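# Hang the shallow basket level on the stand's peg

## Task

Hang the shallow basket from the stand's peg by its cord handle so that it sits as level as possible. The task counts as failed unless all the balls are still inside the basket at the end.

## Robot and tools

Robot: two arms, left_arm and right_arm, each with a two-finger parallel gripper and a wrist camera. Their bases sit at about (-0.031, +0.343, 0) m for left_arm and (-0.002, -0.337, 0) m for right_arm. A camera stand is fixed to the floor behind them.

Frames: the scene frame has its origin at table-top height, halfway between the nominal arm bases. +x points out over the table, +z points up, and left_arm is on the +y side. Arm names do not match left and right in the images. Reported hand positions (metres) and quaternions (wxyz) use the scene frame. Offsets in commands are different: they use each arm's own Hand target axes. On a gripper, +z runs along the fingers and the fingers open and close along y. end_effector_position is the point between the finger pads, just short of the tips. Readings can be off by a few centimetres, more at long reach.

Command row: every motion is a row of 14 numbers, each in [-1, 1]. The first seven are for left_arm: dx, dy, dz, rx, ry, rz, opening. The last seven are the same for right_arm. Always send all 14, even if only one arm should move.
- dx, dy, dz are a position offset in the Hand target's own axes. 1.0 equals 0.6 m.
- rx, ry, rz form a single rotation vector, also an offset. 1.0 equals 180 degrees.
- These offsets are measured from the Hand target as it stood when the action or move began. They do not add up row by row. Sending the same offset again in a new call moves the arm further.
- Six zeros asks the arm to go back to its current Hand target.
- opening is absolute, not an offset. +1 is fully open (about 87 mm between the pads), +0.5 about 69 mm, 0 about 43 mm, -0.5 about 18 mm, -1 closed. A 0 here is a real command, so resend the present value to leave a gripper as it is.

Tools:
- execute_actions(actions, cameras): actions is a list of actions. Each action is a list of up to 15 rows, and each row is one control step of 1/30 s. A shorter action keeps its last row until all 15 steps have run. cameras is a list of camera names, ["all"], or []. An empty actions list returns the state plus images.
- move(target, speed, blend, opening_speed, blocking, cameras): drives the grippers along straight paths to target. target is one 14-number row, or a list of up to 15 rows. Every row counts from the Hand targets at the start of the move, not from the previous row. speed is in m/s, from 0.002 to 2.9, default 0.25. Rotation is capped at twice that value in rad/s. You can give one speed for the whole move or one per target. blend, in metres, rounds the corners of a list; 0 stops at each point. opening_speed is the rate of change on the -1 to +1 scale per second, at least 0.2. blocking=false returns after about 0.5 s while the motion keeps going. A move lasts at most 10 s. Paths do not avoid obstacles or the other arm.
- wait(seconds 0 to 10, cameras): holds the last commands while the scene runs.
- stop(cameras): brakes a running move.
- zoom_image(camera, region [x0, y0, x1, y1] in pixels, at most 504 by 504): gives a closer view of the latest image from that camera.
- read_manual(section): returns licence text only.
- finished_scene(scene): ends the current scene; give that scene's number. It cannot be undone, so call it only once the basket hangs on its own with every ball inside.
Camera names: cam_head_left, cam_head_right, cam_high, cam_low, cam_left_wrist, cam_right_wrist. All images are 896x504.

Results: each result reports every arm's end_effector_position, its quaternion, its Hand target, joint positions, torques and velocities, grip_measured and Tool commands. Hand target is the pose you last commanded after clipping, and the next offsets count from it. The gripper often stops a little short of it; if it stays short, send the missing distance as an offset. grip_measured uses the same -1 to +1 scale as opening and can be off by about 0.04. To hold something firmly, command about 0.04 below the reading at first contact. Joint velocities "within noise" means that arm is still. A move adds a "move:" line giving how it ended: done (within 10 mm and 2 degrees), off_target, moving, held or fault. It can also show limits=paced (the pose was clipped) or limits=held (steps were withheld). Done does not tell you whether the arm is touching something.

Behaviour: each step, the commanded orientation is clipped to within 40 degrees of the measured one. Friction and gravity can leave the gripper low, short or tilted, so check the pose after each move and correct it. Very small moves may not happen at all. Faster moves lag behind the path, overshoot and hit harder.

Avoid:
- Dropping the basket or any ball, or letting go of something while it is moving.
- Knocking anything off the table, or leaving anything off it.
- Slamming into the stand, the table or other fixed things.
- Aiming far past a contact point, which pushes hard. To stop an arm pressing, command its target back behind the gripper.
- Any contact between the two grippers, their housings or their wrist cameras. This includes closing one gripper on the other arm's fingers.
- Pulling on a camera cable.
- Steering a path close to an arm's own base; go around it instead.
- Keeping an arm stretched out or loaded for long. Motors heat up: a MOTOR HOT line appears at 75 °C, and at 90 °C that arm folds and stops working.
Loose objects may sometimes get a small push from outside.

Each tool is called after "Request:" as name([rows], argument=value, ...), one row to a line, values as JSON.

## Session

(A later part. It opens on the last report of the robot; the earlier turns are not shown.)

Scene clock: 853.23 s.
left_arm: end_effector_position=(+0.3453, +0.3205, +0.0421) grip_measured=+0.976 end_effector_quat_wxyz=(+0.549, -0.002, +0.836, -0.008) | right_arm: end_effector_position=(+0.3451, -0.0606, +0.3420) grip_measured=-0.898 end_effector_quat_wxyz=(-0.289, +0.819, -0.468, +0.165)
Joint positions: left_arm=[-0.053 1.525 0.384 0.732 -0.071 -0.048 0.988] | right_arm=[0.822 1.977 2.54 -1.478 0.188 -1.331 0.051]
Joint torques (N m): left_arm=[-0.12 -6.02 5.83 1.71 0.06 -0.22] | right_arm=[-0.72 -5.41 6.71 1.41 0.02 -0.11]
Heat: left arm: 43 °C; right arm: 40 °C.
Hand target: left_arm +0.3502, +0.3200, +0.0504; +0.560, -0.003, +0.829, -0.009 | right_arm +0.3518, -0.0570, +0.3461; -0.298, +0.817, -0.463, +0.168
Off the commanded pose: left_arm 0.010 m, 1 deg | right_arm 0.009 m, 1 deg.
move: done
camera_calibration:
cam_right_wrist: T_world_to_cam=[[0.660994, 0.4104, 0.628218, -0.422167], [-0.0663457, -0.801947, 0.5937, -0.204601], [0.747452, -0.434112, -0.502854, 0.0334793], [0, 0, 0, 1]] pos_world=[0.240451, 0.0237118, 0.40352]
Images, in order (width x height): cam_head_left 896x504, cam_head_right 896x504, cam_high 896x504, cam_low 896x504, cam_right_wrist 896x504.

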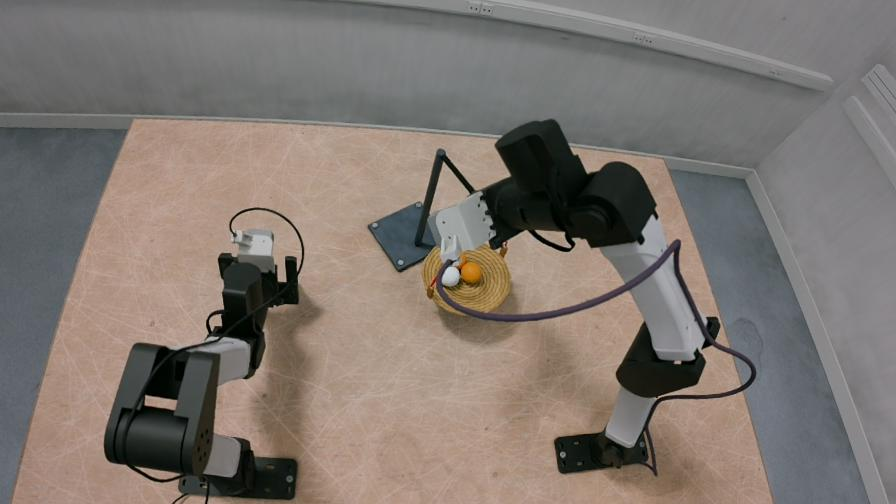

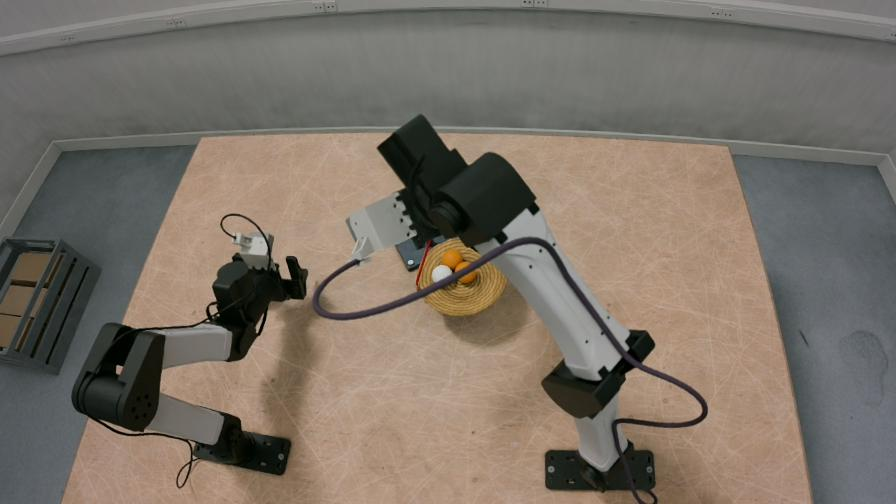

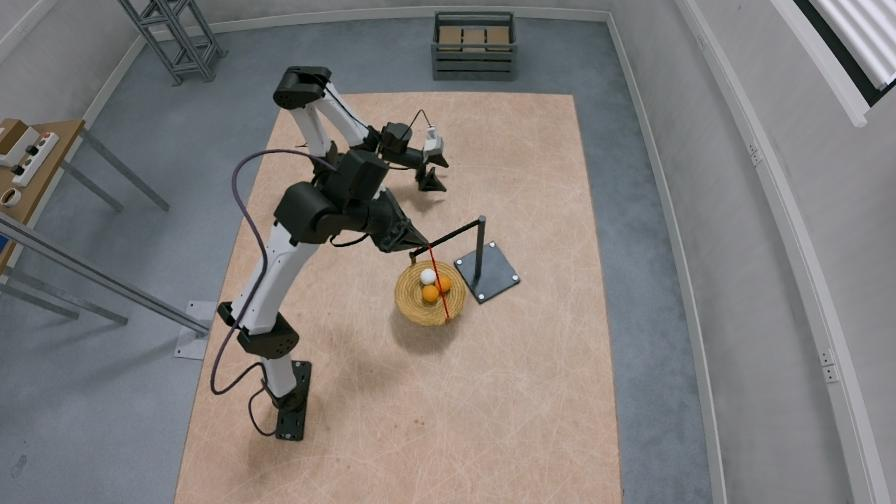

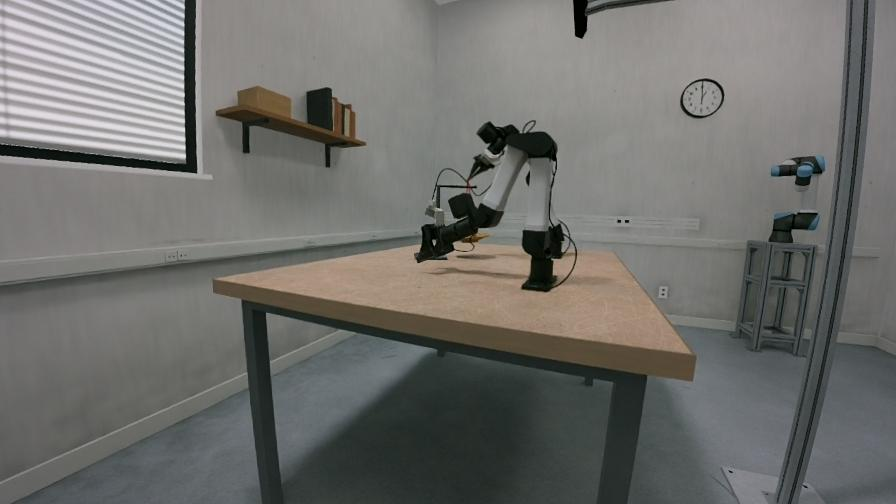

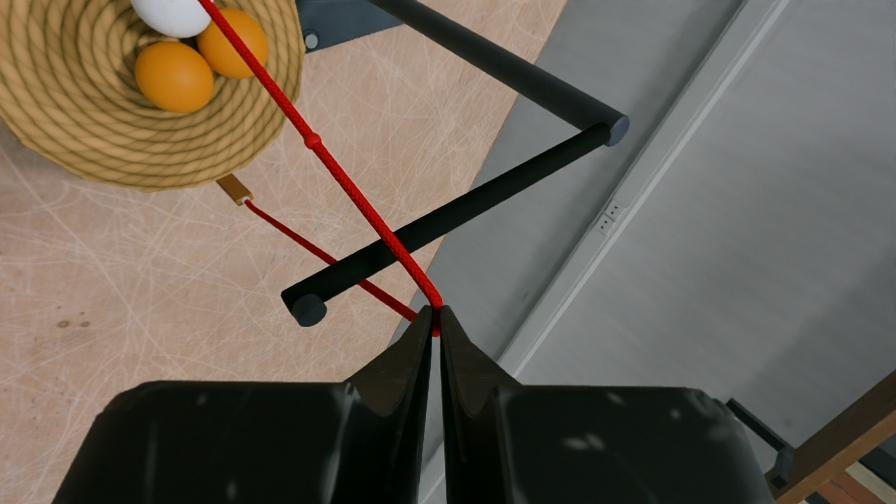

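Request:
move(target=[0,0,0,0,0,0,1.0,0,0.0129,0.0153,0,0,0,-1.0], speed=0.04, cameras=["cam_right_wrist","cam_low"])

Request:
zoom_image(camera="cam_low", region=[420, 140, 520, 240])

Request:
zoom_image(camera="cam_right_wrist", region=[280, 180, 500, 350])

Scene clock: 865.03 s.
left_arm: end_effector_position=(+0.3453, +0.3205, +0.0421) grip_measured=+0.976 end_effector_quat_wxyz=(+0.549, -0.002, +0.836, -0.008) | right_arm: end_effector_position=(+0.3518, -0.0536, +0.3193) grip_measured=-0.898 end_effector_quat_wxyz=(-0.276, +0.824, -0.468, +0.163)
Joint positions: left_arm=[-0.053 1.525 0.384 0.732 -0.071 -0.048 0.988] | right_arm=[0.822 1.959 2.409 -1.393 0.19 -1.334 0.051]
Joint torques (N m): left_arm=[-0.23 -6.12 5.83 1.72 0.08 -0.24] | right_arm=[-0.7 -9.65 3.78 1.49 0.02 -0.08]
Heat: left arm: 43 °C; right arm: 40 °C.
Hand target: left_arm +0.3502, +0.3200, +0.0504; +0.560, -0.003, +0.829, -0.009 | right_arm +0.3517, -0.0570, +0.3340; -0.298, +0.818, -0.463, +0.168
Off the commanded pose: left_arm 0.010 m, 1 deg | right_arm 0.015 m, 3 deg.
move: off_target (right_arm)
camera_calibration:
cam_right_wrist: T_world_to_cam=[[0.671103, 0.424972, 0.60747, -0.411236], [-0.0556847, -0.788185, 0.612914, -0.194168], [0.73927, -0.445155, -0.505289, 0.023142], [0, 0, 0, 1]] pos_world=[0.248062, 0.0320259, 0.380515]
Images, in order (width x height): cam_low 896x504, cam_right_wrist 896x504.

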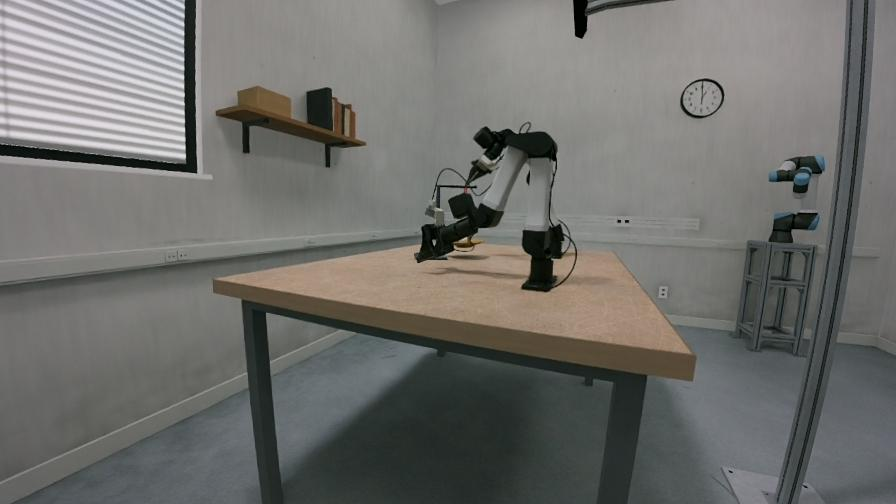

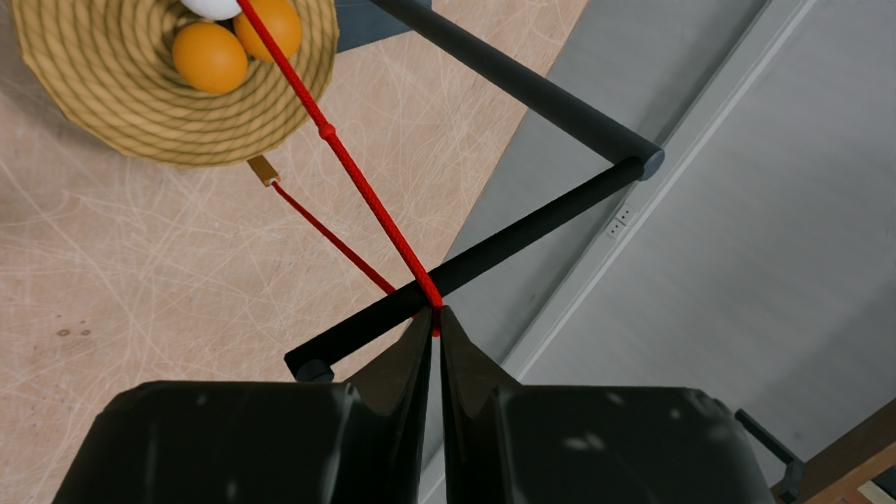

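Scaled by 5.040 from the camera's 896x504 image, which has a finer 1280x720 frame.

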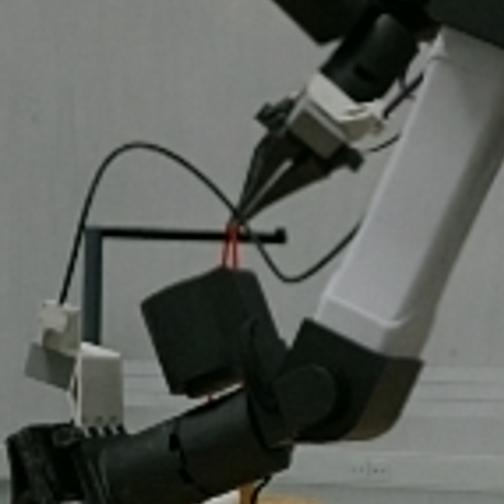

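Scaled by 2.291 from the camera's 896x504 image, which has a finer 1280x720 frame.

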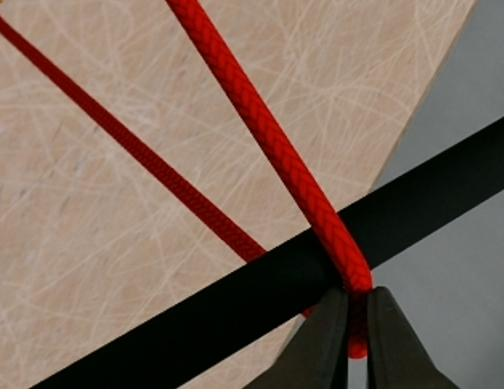

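Request:
move(target=[0,0,0,0,0,0,1.0,0.0097,-0.0032,-0.0038,0,0,0,-1.0], speed=0.03, cameras=["cam_right_wrist","cam_low"])

Request:
zoom_image(camera="cam_right_wrist", region=[280, 180, 500, 350])

Scene clock: 877.10 s.
left_arm: end_effector_position=(+0.3453, +0.3205, +0.0421) grip_measured=+0.976 end_effector_quat_wxyz=(+0.549, -0.002, +0.836, -0.008) | right_arm: end_effector_position=(+0.3545, -0.0557, +0.3192) grip_measured=-0.898 end_effector_quat_wxyz=(-0.276, +0.825, -0.467, +0.162)
Joint positions: left_arm=[-0.053 1.525 0.384 0.732 -0.071 -0.048 0.988] | right_arm=[0.811 1.959 2.409 -1.391 0.18 -1.344 0.051]
Joint torques (N m): left_arm=[-0.12 -6.04 5.85 1.74 0.06 -0.28] | right_arm=[-1.18 -9.55 5.11 1.38 0.02 -0.08]
Heat: left arm: 43 °C; right arm: 38 °C.
Hand target: left_arm +0.3502, +0.3200, +0.0504; +0.560, -0.003, +0.829, -0.009 | right_arm +0.3548, -0.0621, +0.3370; -0.298, +0.817, -0.463, +0.168
Off the commanded pose: left_arm 0.010 m, 1 deg | right_arm 0.019 m, 3 deg.
move: off_target (right_arm)
camera_calibration:
cam_right_wrist: T_world_to_cam=[[0.670513, 0.426491, 0.607057, -0.41178], [-0.0522716, -0.789057, 0.612092, -0.196634], [0.740054, -0.442147, -0.506779, 0.0204901], [0, 0, 0, 1]] pos_world=[0.250661, 0.0295247, 0.380716]
Images, in order (width x height): cam_low 896x504, cam_right_wrist 896x504.

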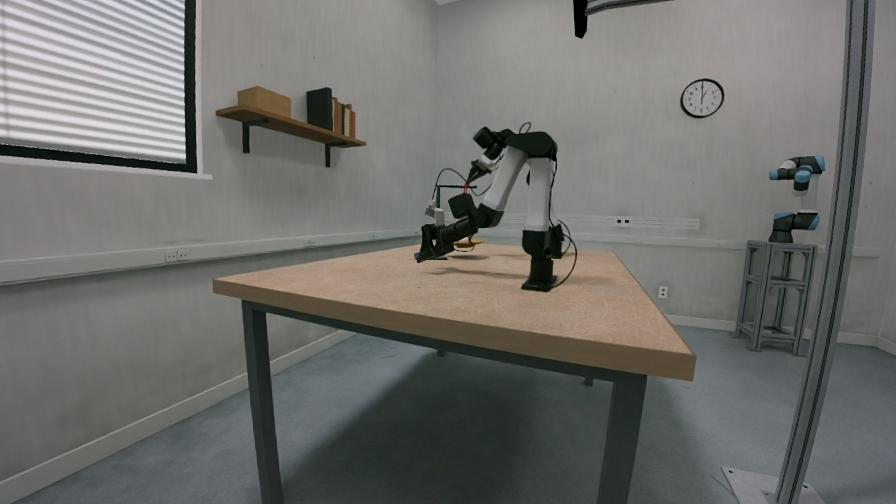

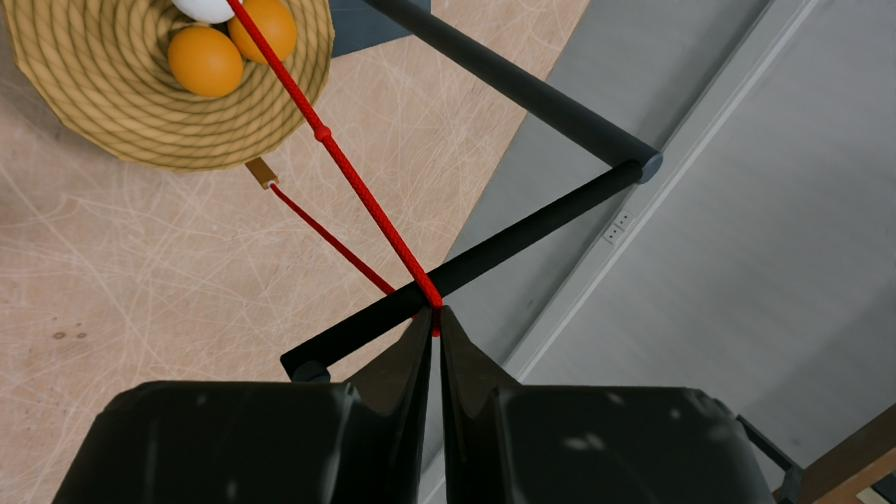

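Scaled by 2.291 from the camera's 896x504 image, which has a finer 1280x720 frame.

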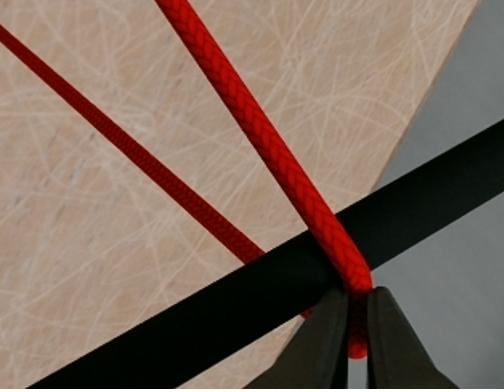

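Request:
move(target=[0,0,0,0,0,0,1.0,0,0,0,0,0,0,-0.75], speed=0.03, opening_speed=0.25, cameras=["cam_right_wrist","cam_low"])

Request:
zoom_image(camera="cam_right_wrist", region=[280, 180, 500, 350])

Request:
zoom_image(camera="cam_low", region=[420, 140, 520, 240])

Scene clock: 892.90 s.
left_arm: end_effector_position=(+0.3453, +0.3205, +0.0421) grip_measured=+0.976 end_effector_quat_wxyz=(+0.549, -0.002, +0.836, -0.008) | right_arm: end_effector_position=(+0.3567, -0.0550, +0.3207) grip_measured=-0.751 end_effector_quat_wxyz=(-0.280, +0.823, -0.466, +0.163)
Joint positions: left_arm=[-0.053 1.525 0.384 0.732 -0.071 -0.048 0.988] | right_arm=[0.808 1.959 2.409 -1.38 0.179 -1.348 0.125]
Joint torques (N m): left_arm=[-0.23 -6.08 5.83 1.74 0.05 -0.27] | right_arm=[-0.94 -9.51 5.09 1.3 0.01 -0.05]
Heat: left arm: 43 °C; right arm: 37 °C.
Hand target: left_arm +0.3502, +0.3200, +0.0504; +0.560, -0.003, +0.829, -0.009 | right_arm +0.3548, -0.0620, +0.3370; -0.298, +0.817, -0.463, +0.168
Off the commanded pose: left_arm 0.010 m, 1 deg | right_arm 0.018 m, 2 deg.
move: off_target (right_arm)
camera_calibration:
cam_right_wrist: T_world_to_cam=[[0.665639, 0.423036, 0.614789, -0.41533], [-0.0567788, -0.792715, 0.606942, -0.193772], [0.744111, -0.438911, -0.503643, 0.0176068], [0, 0, 0, 1]] pos_world=[0.252356, 0.029821, 0.381817]
Images, in order (width x height): cam_low 896x504, cam_right_wrist 896x504.

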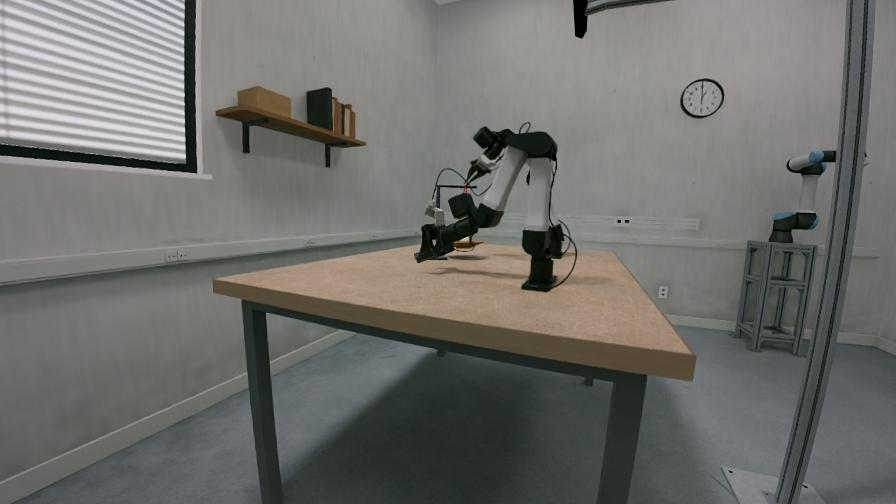

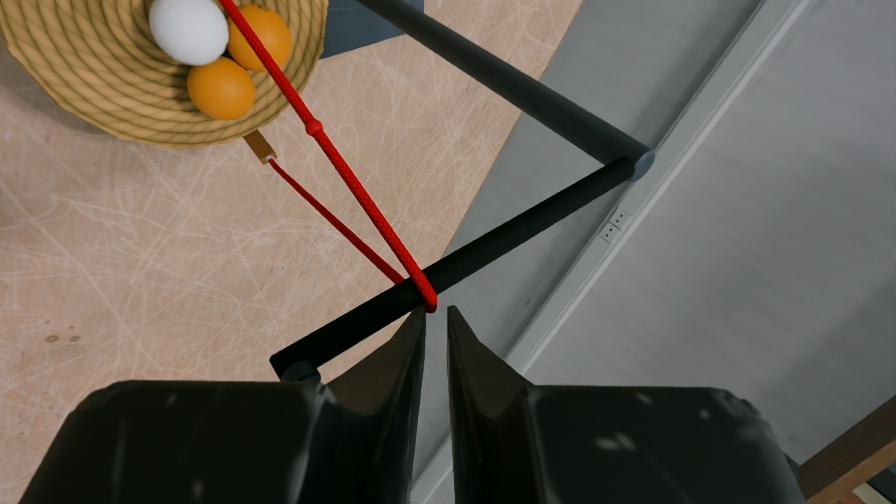

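Scaled by 2.291 from the camera's 896x504 image, which has a finer 1280x720 frame.

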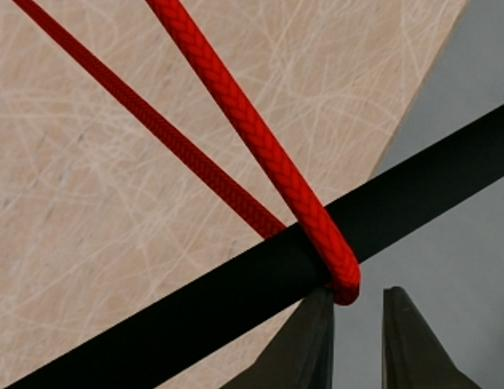

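Scaled by 5.040 from the camera's 896x504 image, which has a finer 1280x720 frame.

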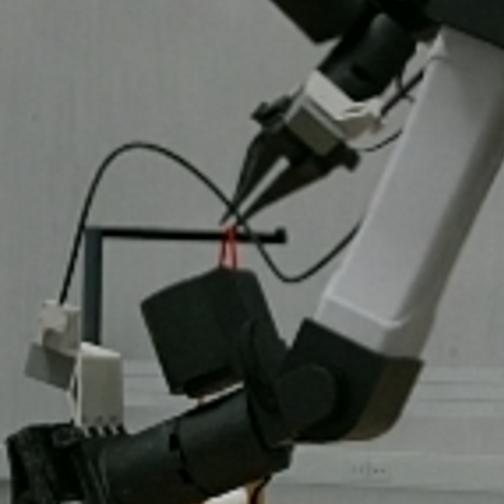

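Request:
move(target=[0,0,0,0,0,0,1.0,0,0,-0.17,0,0,0,-0.75], speed=0.06, cameras=["all"])

Scene clock: 903.17 s.
left_arm: end_effector_position=(+0.3453, +0.3205, +0.0421) grip_measured=+0.976 end_effector_quat_wxyz=(+0.549, -0.002, +0.836, -0.008) | right_arm: end_effector_position=(+0.3051, -0.0894, +0.4089) grip_measured=-0.750 end_effector_quat_wxyz=(-0.347, +0.805, -0.444, +0.187)
Joint positions: left_arm=[-0.053 1.525 0.384 0.732 -0.071 -0.048 0.988] | right_arm=[0.862 1.857 2.642 -1.569 0.218 -1.348 0.125]
Joint torques (N m): left_arm=[-0.14 -6.11 5.78 1.74 0.07 -0.25] | right_arm=[0.61 -7.23 2.74 1.37 0.15 0.11]
Heat: left arm: 44 °C; right arm: 38 °C.
Hand target: left_arm +0.3502, +0.3200, +0.0504; +0.560, -0.003, +0.829, -0.009 | right_arm +0.2986, -0.0959, +0.4151; -0.298, +0.817, -0.463, +0.168
Off the commanded pose: left_arm 0.010 m, 1 deg | right_arm 0.011 m, 7 deg.
joint sent to its limit (right arm) — joint 4 (wrist pitch), lower limit. The joint targets are off in orientation, not in position.
move: off_target (right_arm)
camera_calibration:
cam_right_wrist: T_world_to_cam=[[0.574245, 0.379472, 0.725427, -0.441946], [-0.100722, -0.846611, 0.522595, -0.234374], [0.812464, -0.373163, -0.447941, 0.047638], [0, 0, 0, 1]] pos_world=[0.191474, -0.0129409, 0.464421]

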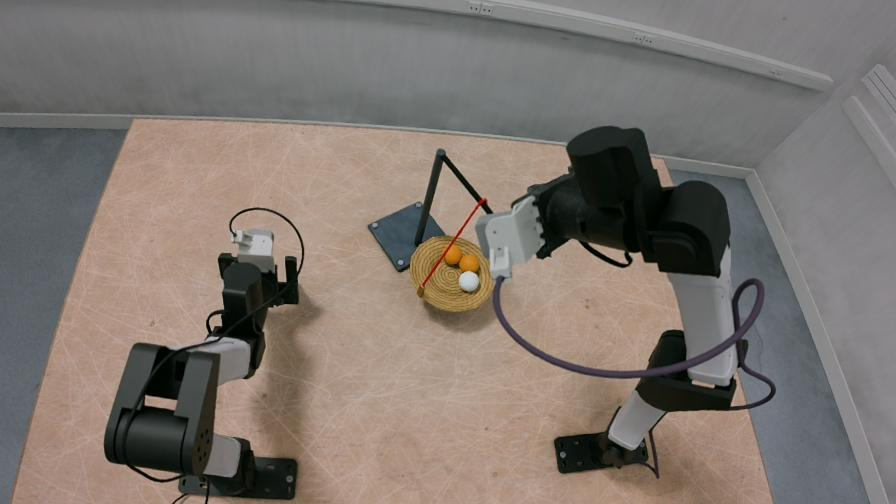

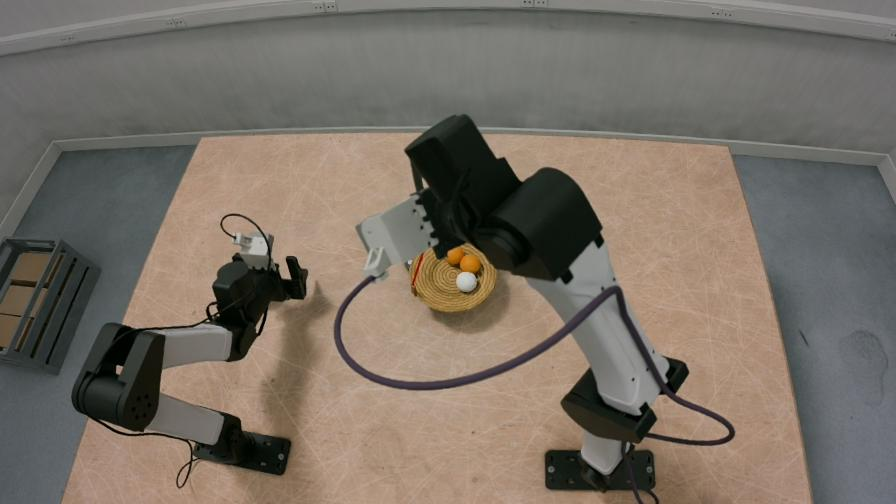

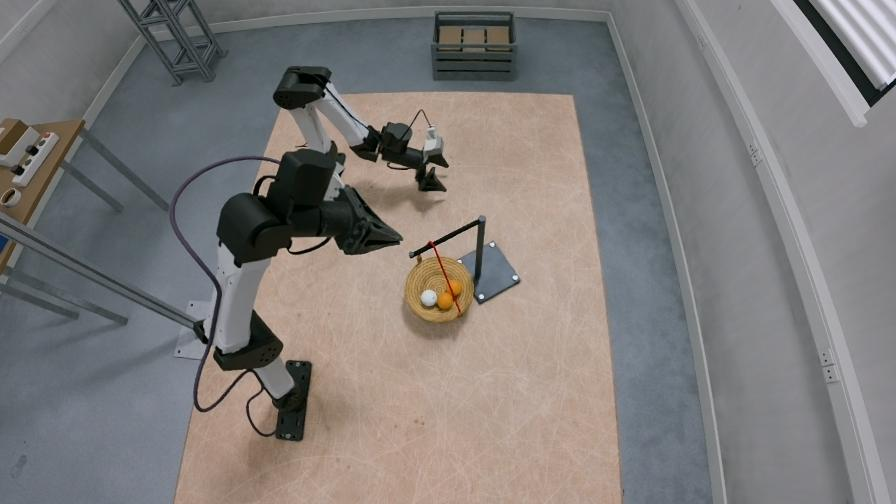

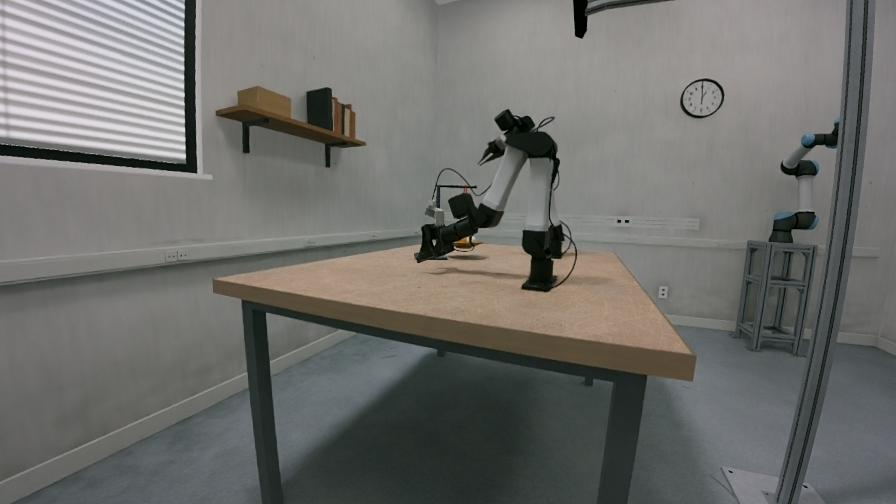

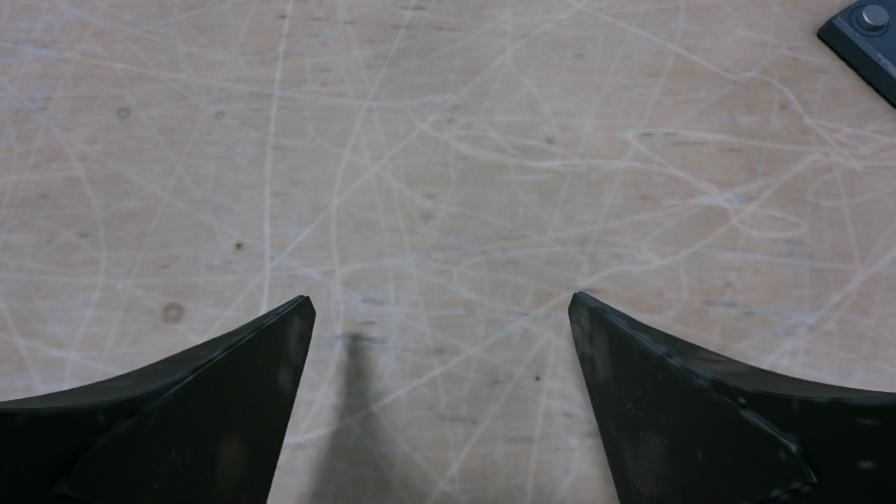

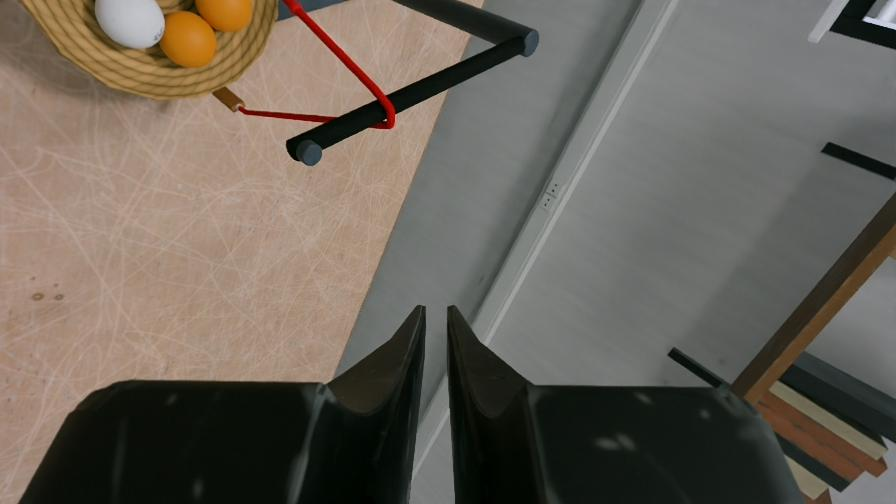

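Request:
move(target=[0,0,0,0,0,0,1.0,0.1815,0.3228,-0.0218,0,0.0893,0.1061,-0.75], speed=0.2, cameras=["all"])

Request:
zoom_image(camera="cam_head_left", region=[360, 130, 540, 330])

Request:
zoom_image(camera="cam_head_right", region=[370, 130, 550, 330])

Request:
zoom_image(camera="cam_high", region=[380, 200, 540, 350])

Request:
zoom_image(camera="cam_low", region=[420, 170, 520, 270])

Scene clock: 919.83 s.
left_arm: end_effector_position=(+0.3453, +0.3205, +0.0421) grip_measured=+0.976 end_effector_quat_wxyz=(+0.549, -0.002, +0.836, -0.008) | right_arm: end_effector_position=(+0.2195, -0.2664, +0.3005) grip_measured=-0.750 end_effector_quat_wxyz=(-0.251, +0.708, -0.621, +0.224)
Joint positions: left_arm=[-0.053 1.525 0.384 0.732 -0.071 -0.048 0.988] | right_arm=[0.733 1.097 1.49 -1.377 0.38 -1.07 0.125]
Joint torques (N m): left_arm=[-0.24 -6.11 5.67 1.75 0.07 -0.25] | right_arm=[-0.69 -1.65 4.03 1.32 0.22 0.26]
Heat: left arm: 44 °C; right arm: 38 °C.
Hand target: left_arm +0.3502, +0.3200, +0.0504; +0.560, -0.003, +0.829, -0.009 | right_arm +0.2202, -0.2698, +0.3003; -0.255, +0.698, -0.629, +0.229
Off the commanded pose: left_arm 0.010 m, 1 deg | right_arm 0.003 m, 2 deg.
move: done
camera_calibration:
cam_right_wrist: T_world_to_cam=[[0.763314, 0.120211, 0.634745, -0.330288], [-0.381758, -0.708701, 0.5933, -0.259064], [0.521165, -0.695193, -0.49507, -0.00511672], [0, 0, 0, 1]] pos_world=[0.15588, -0.147452, 0.360818]

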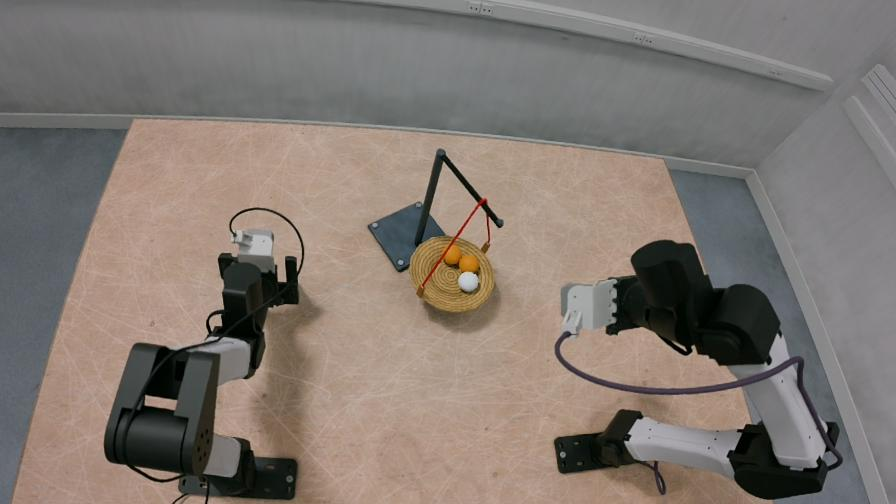

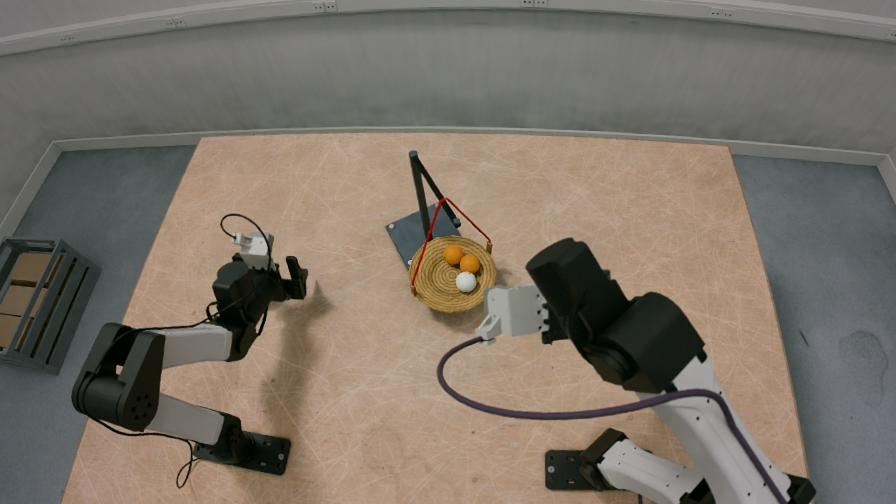

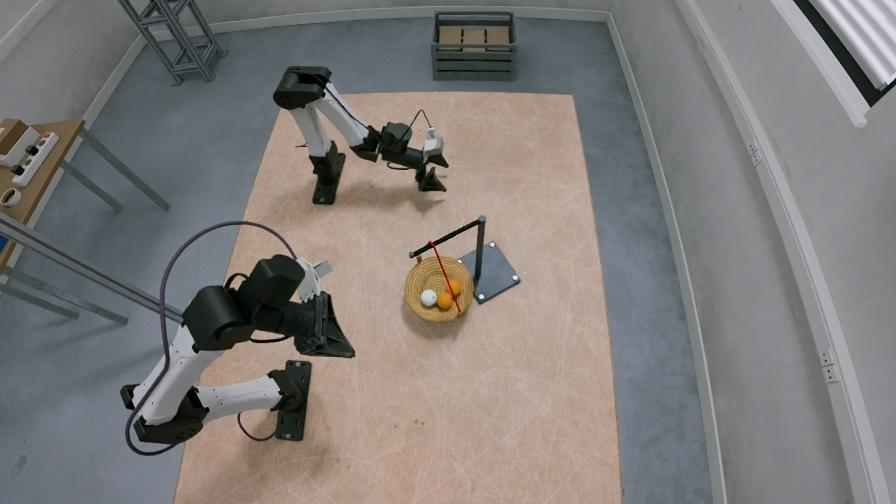

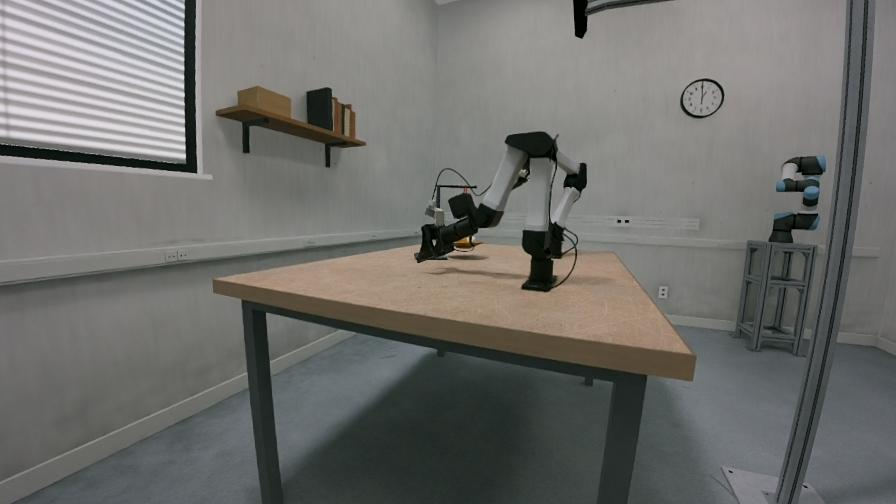

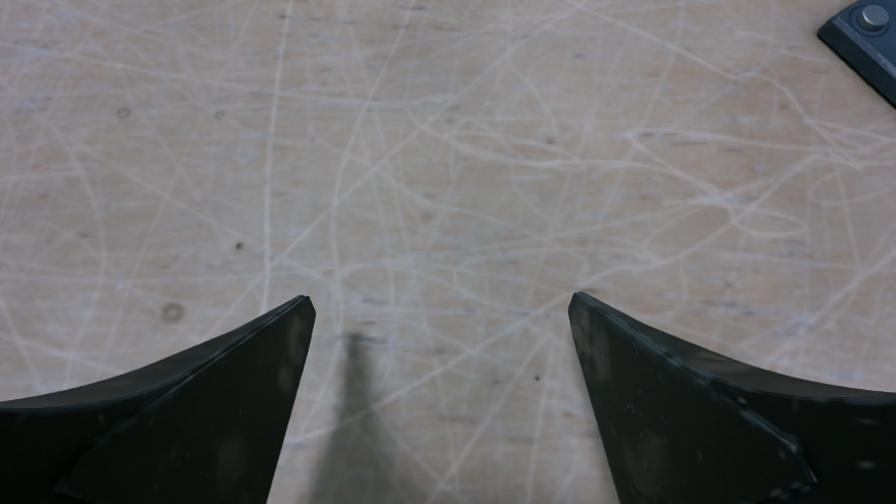

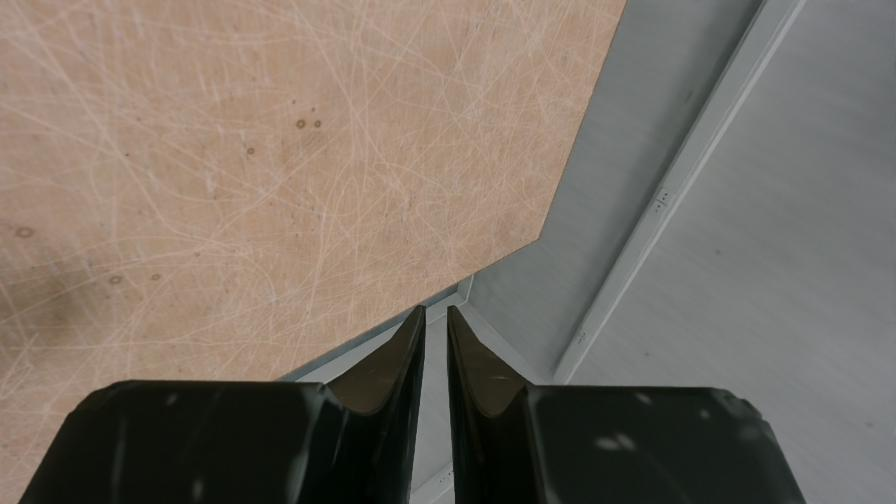

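Scaled by 2.520 from the camera's 896x504 image, which has a finer 1280x720 frame.

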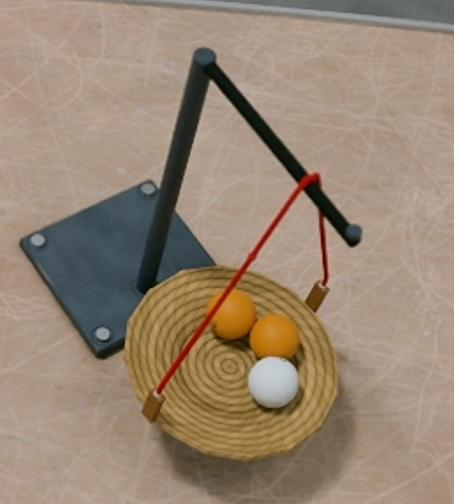

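Scaled by 2.520 from the camera's 896x504 image, which has a finer 1280x720 frame.

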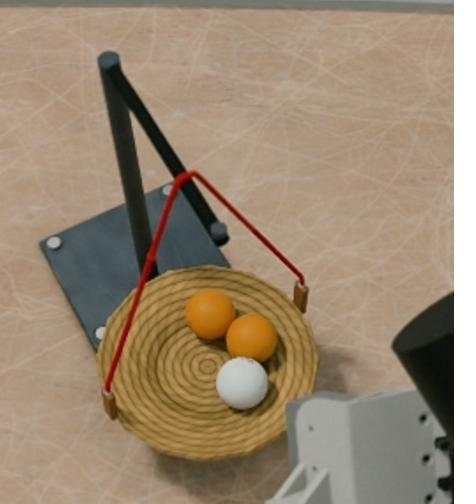

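Scaled by 3.150 from the camera's 896x504 image, which has a finer 1280x720 frame.

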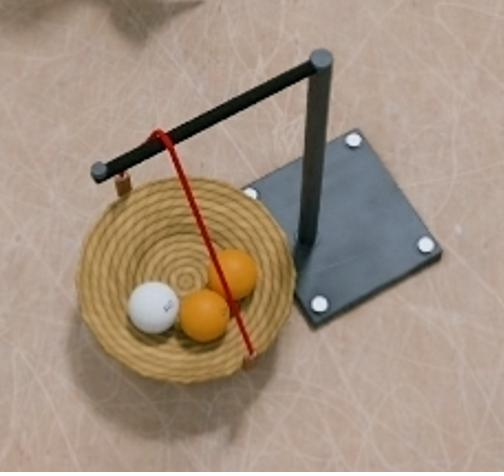

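Scaled by 5.040 from the camera's 896x504 image, which has a finer 1280x720 frame.

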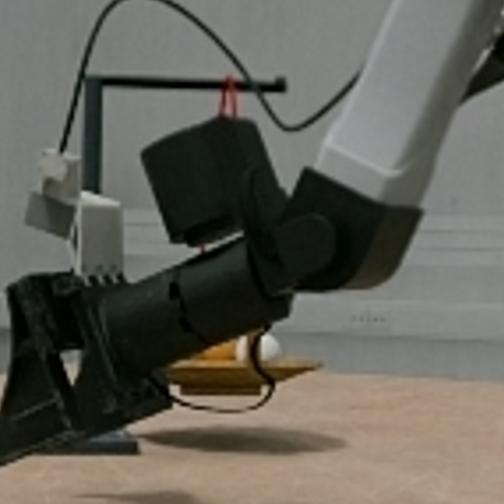

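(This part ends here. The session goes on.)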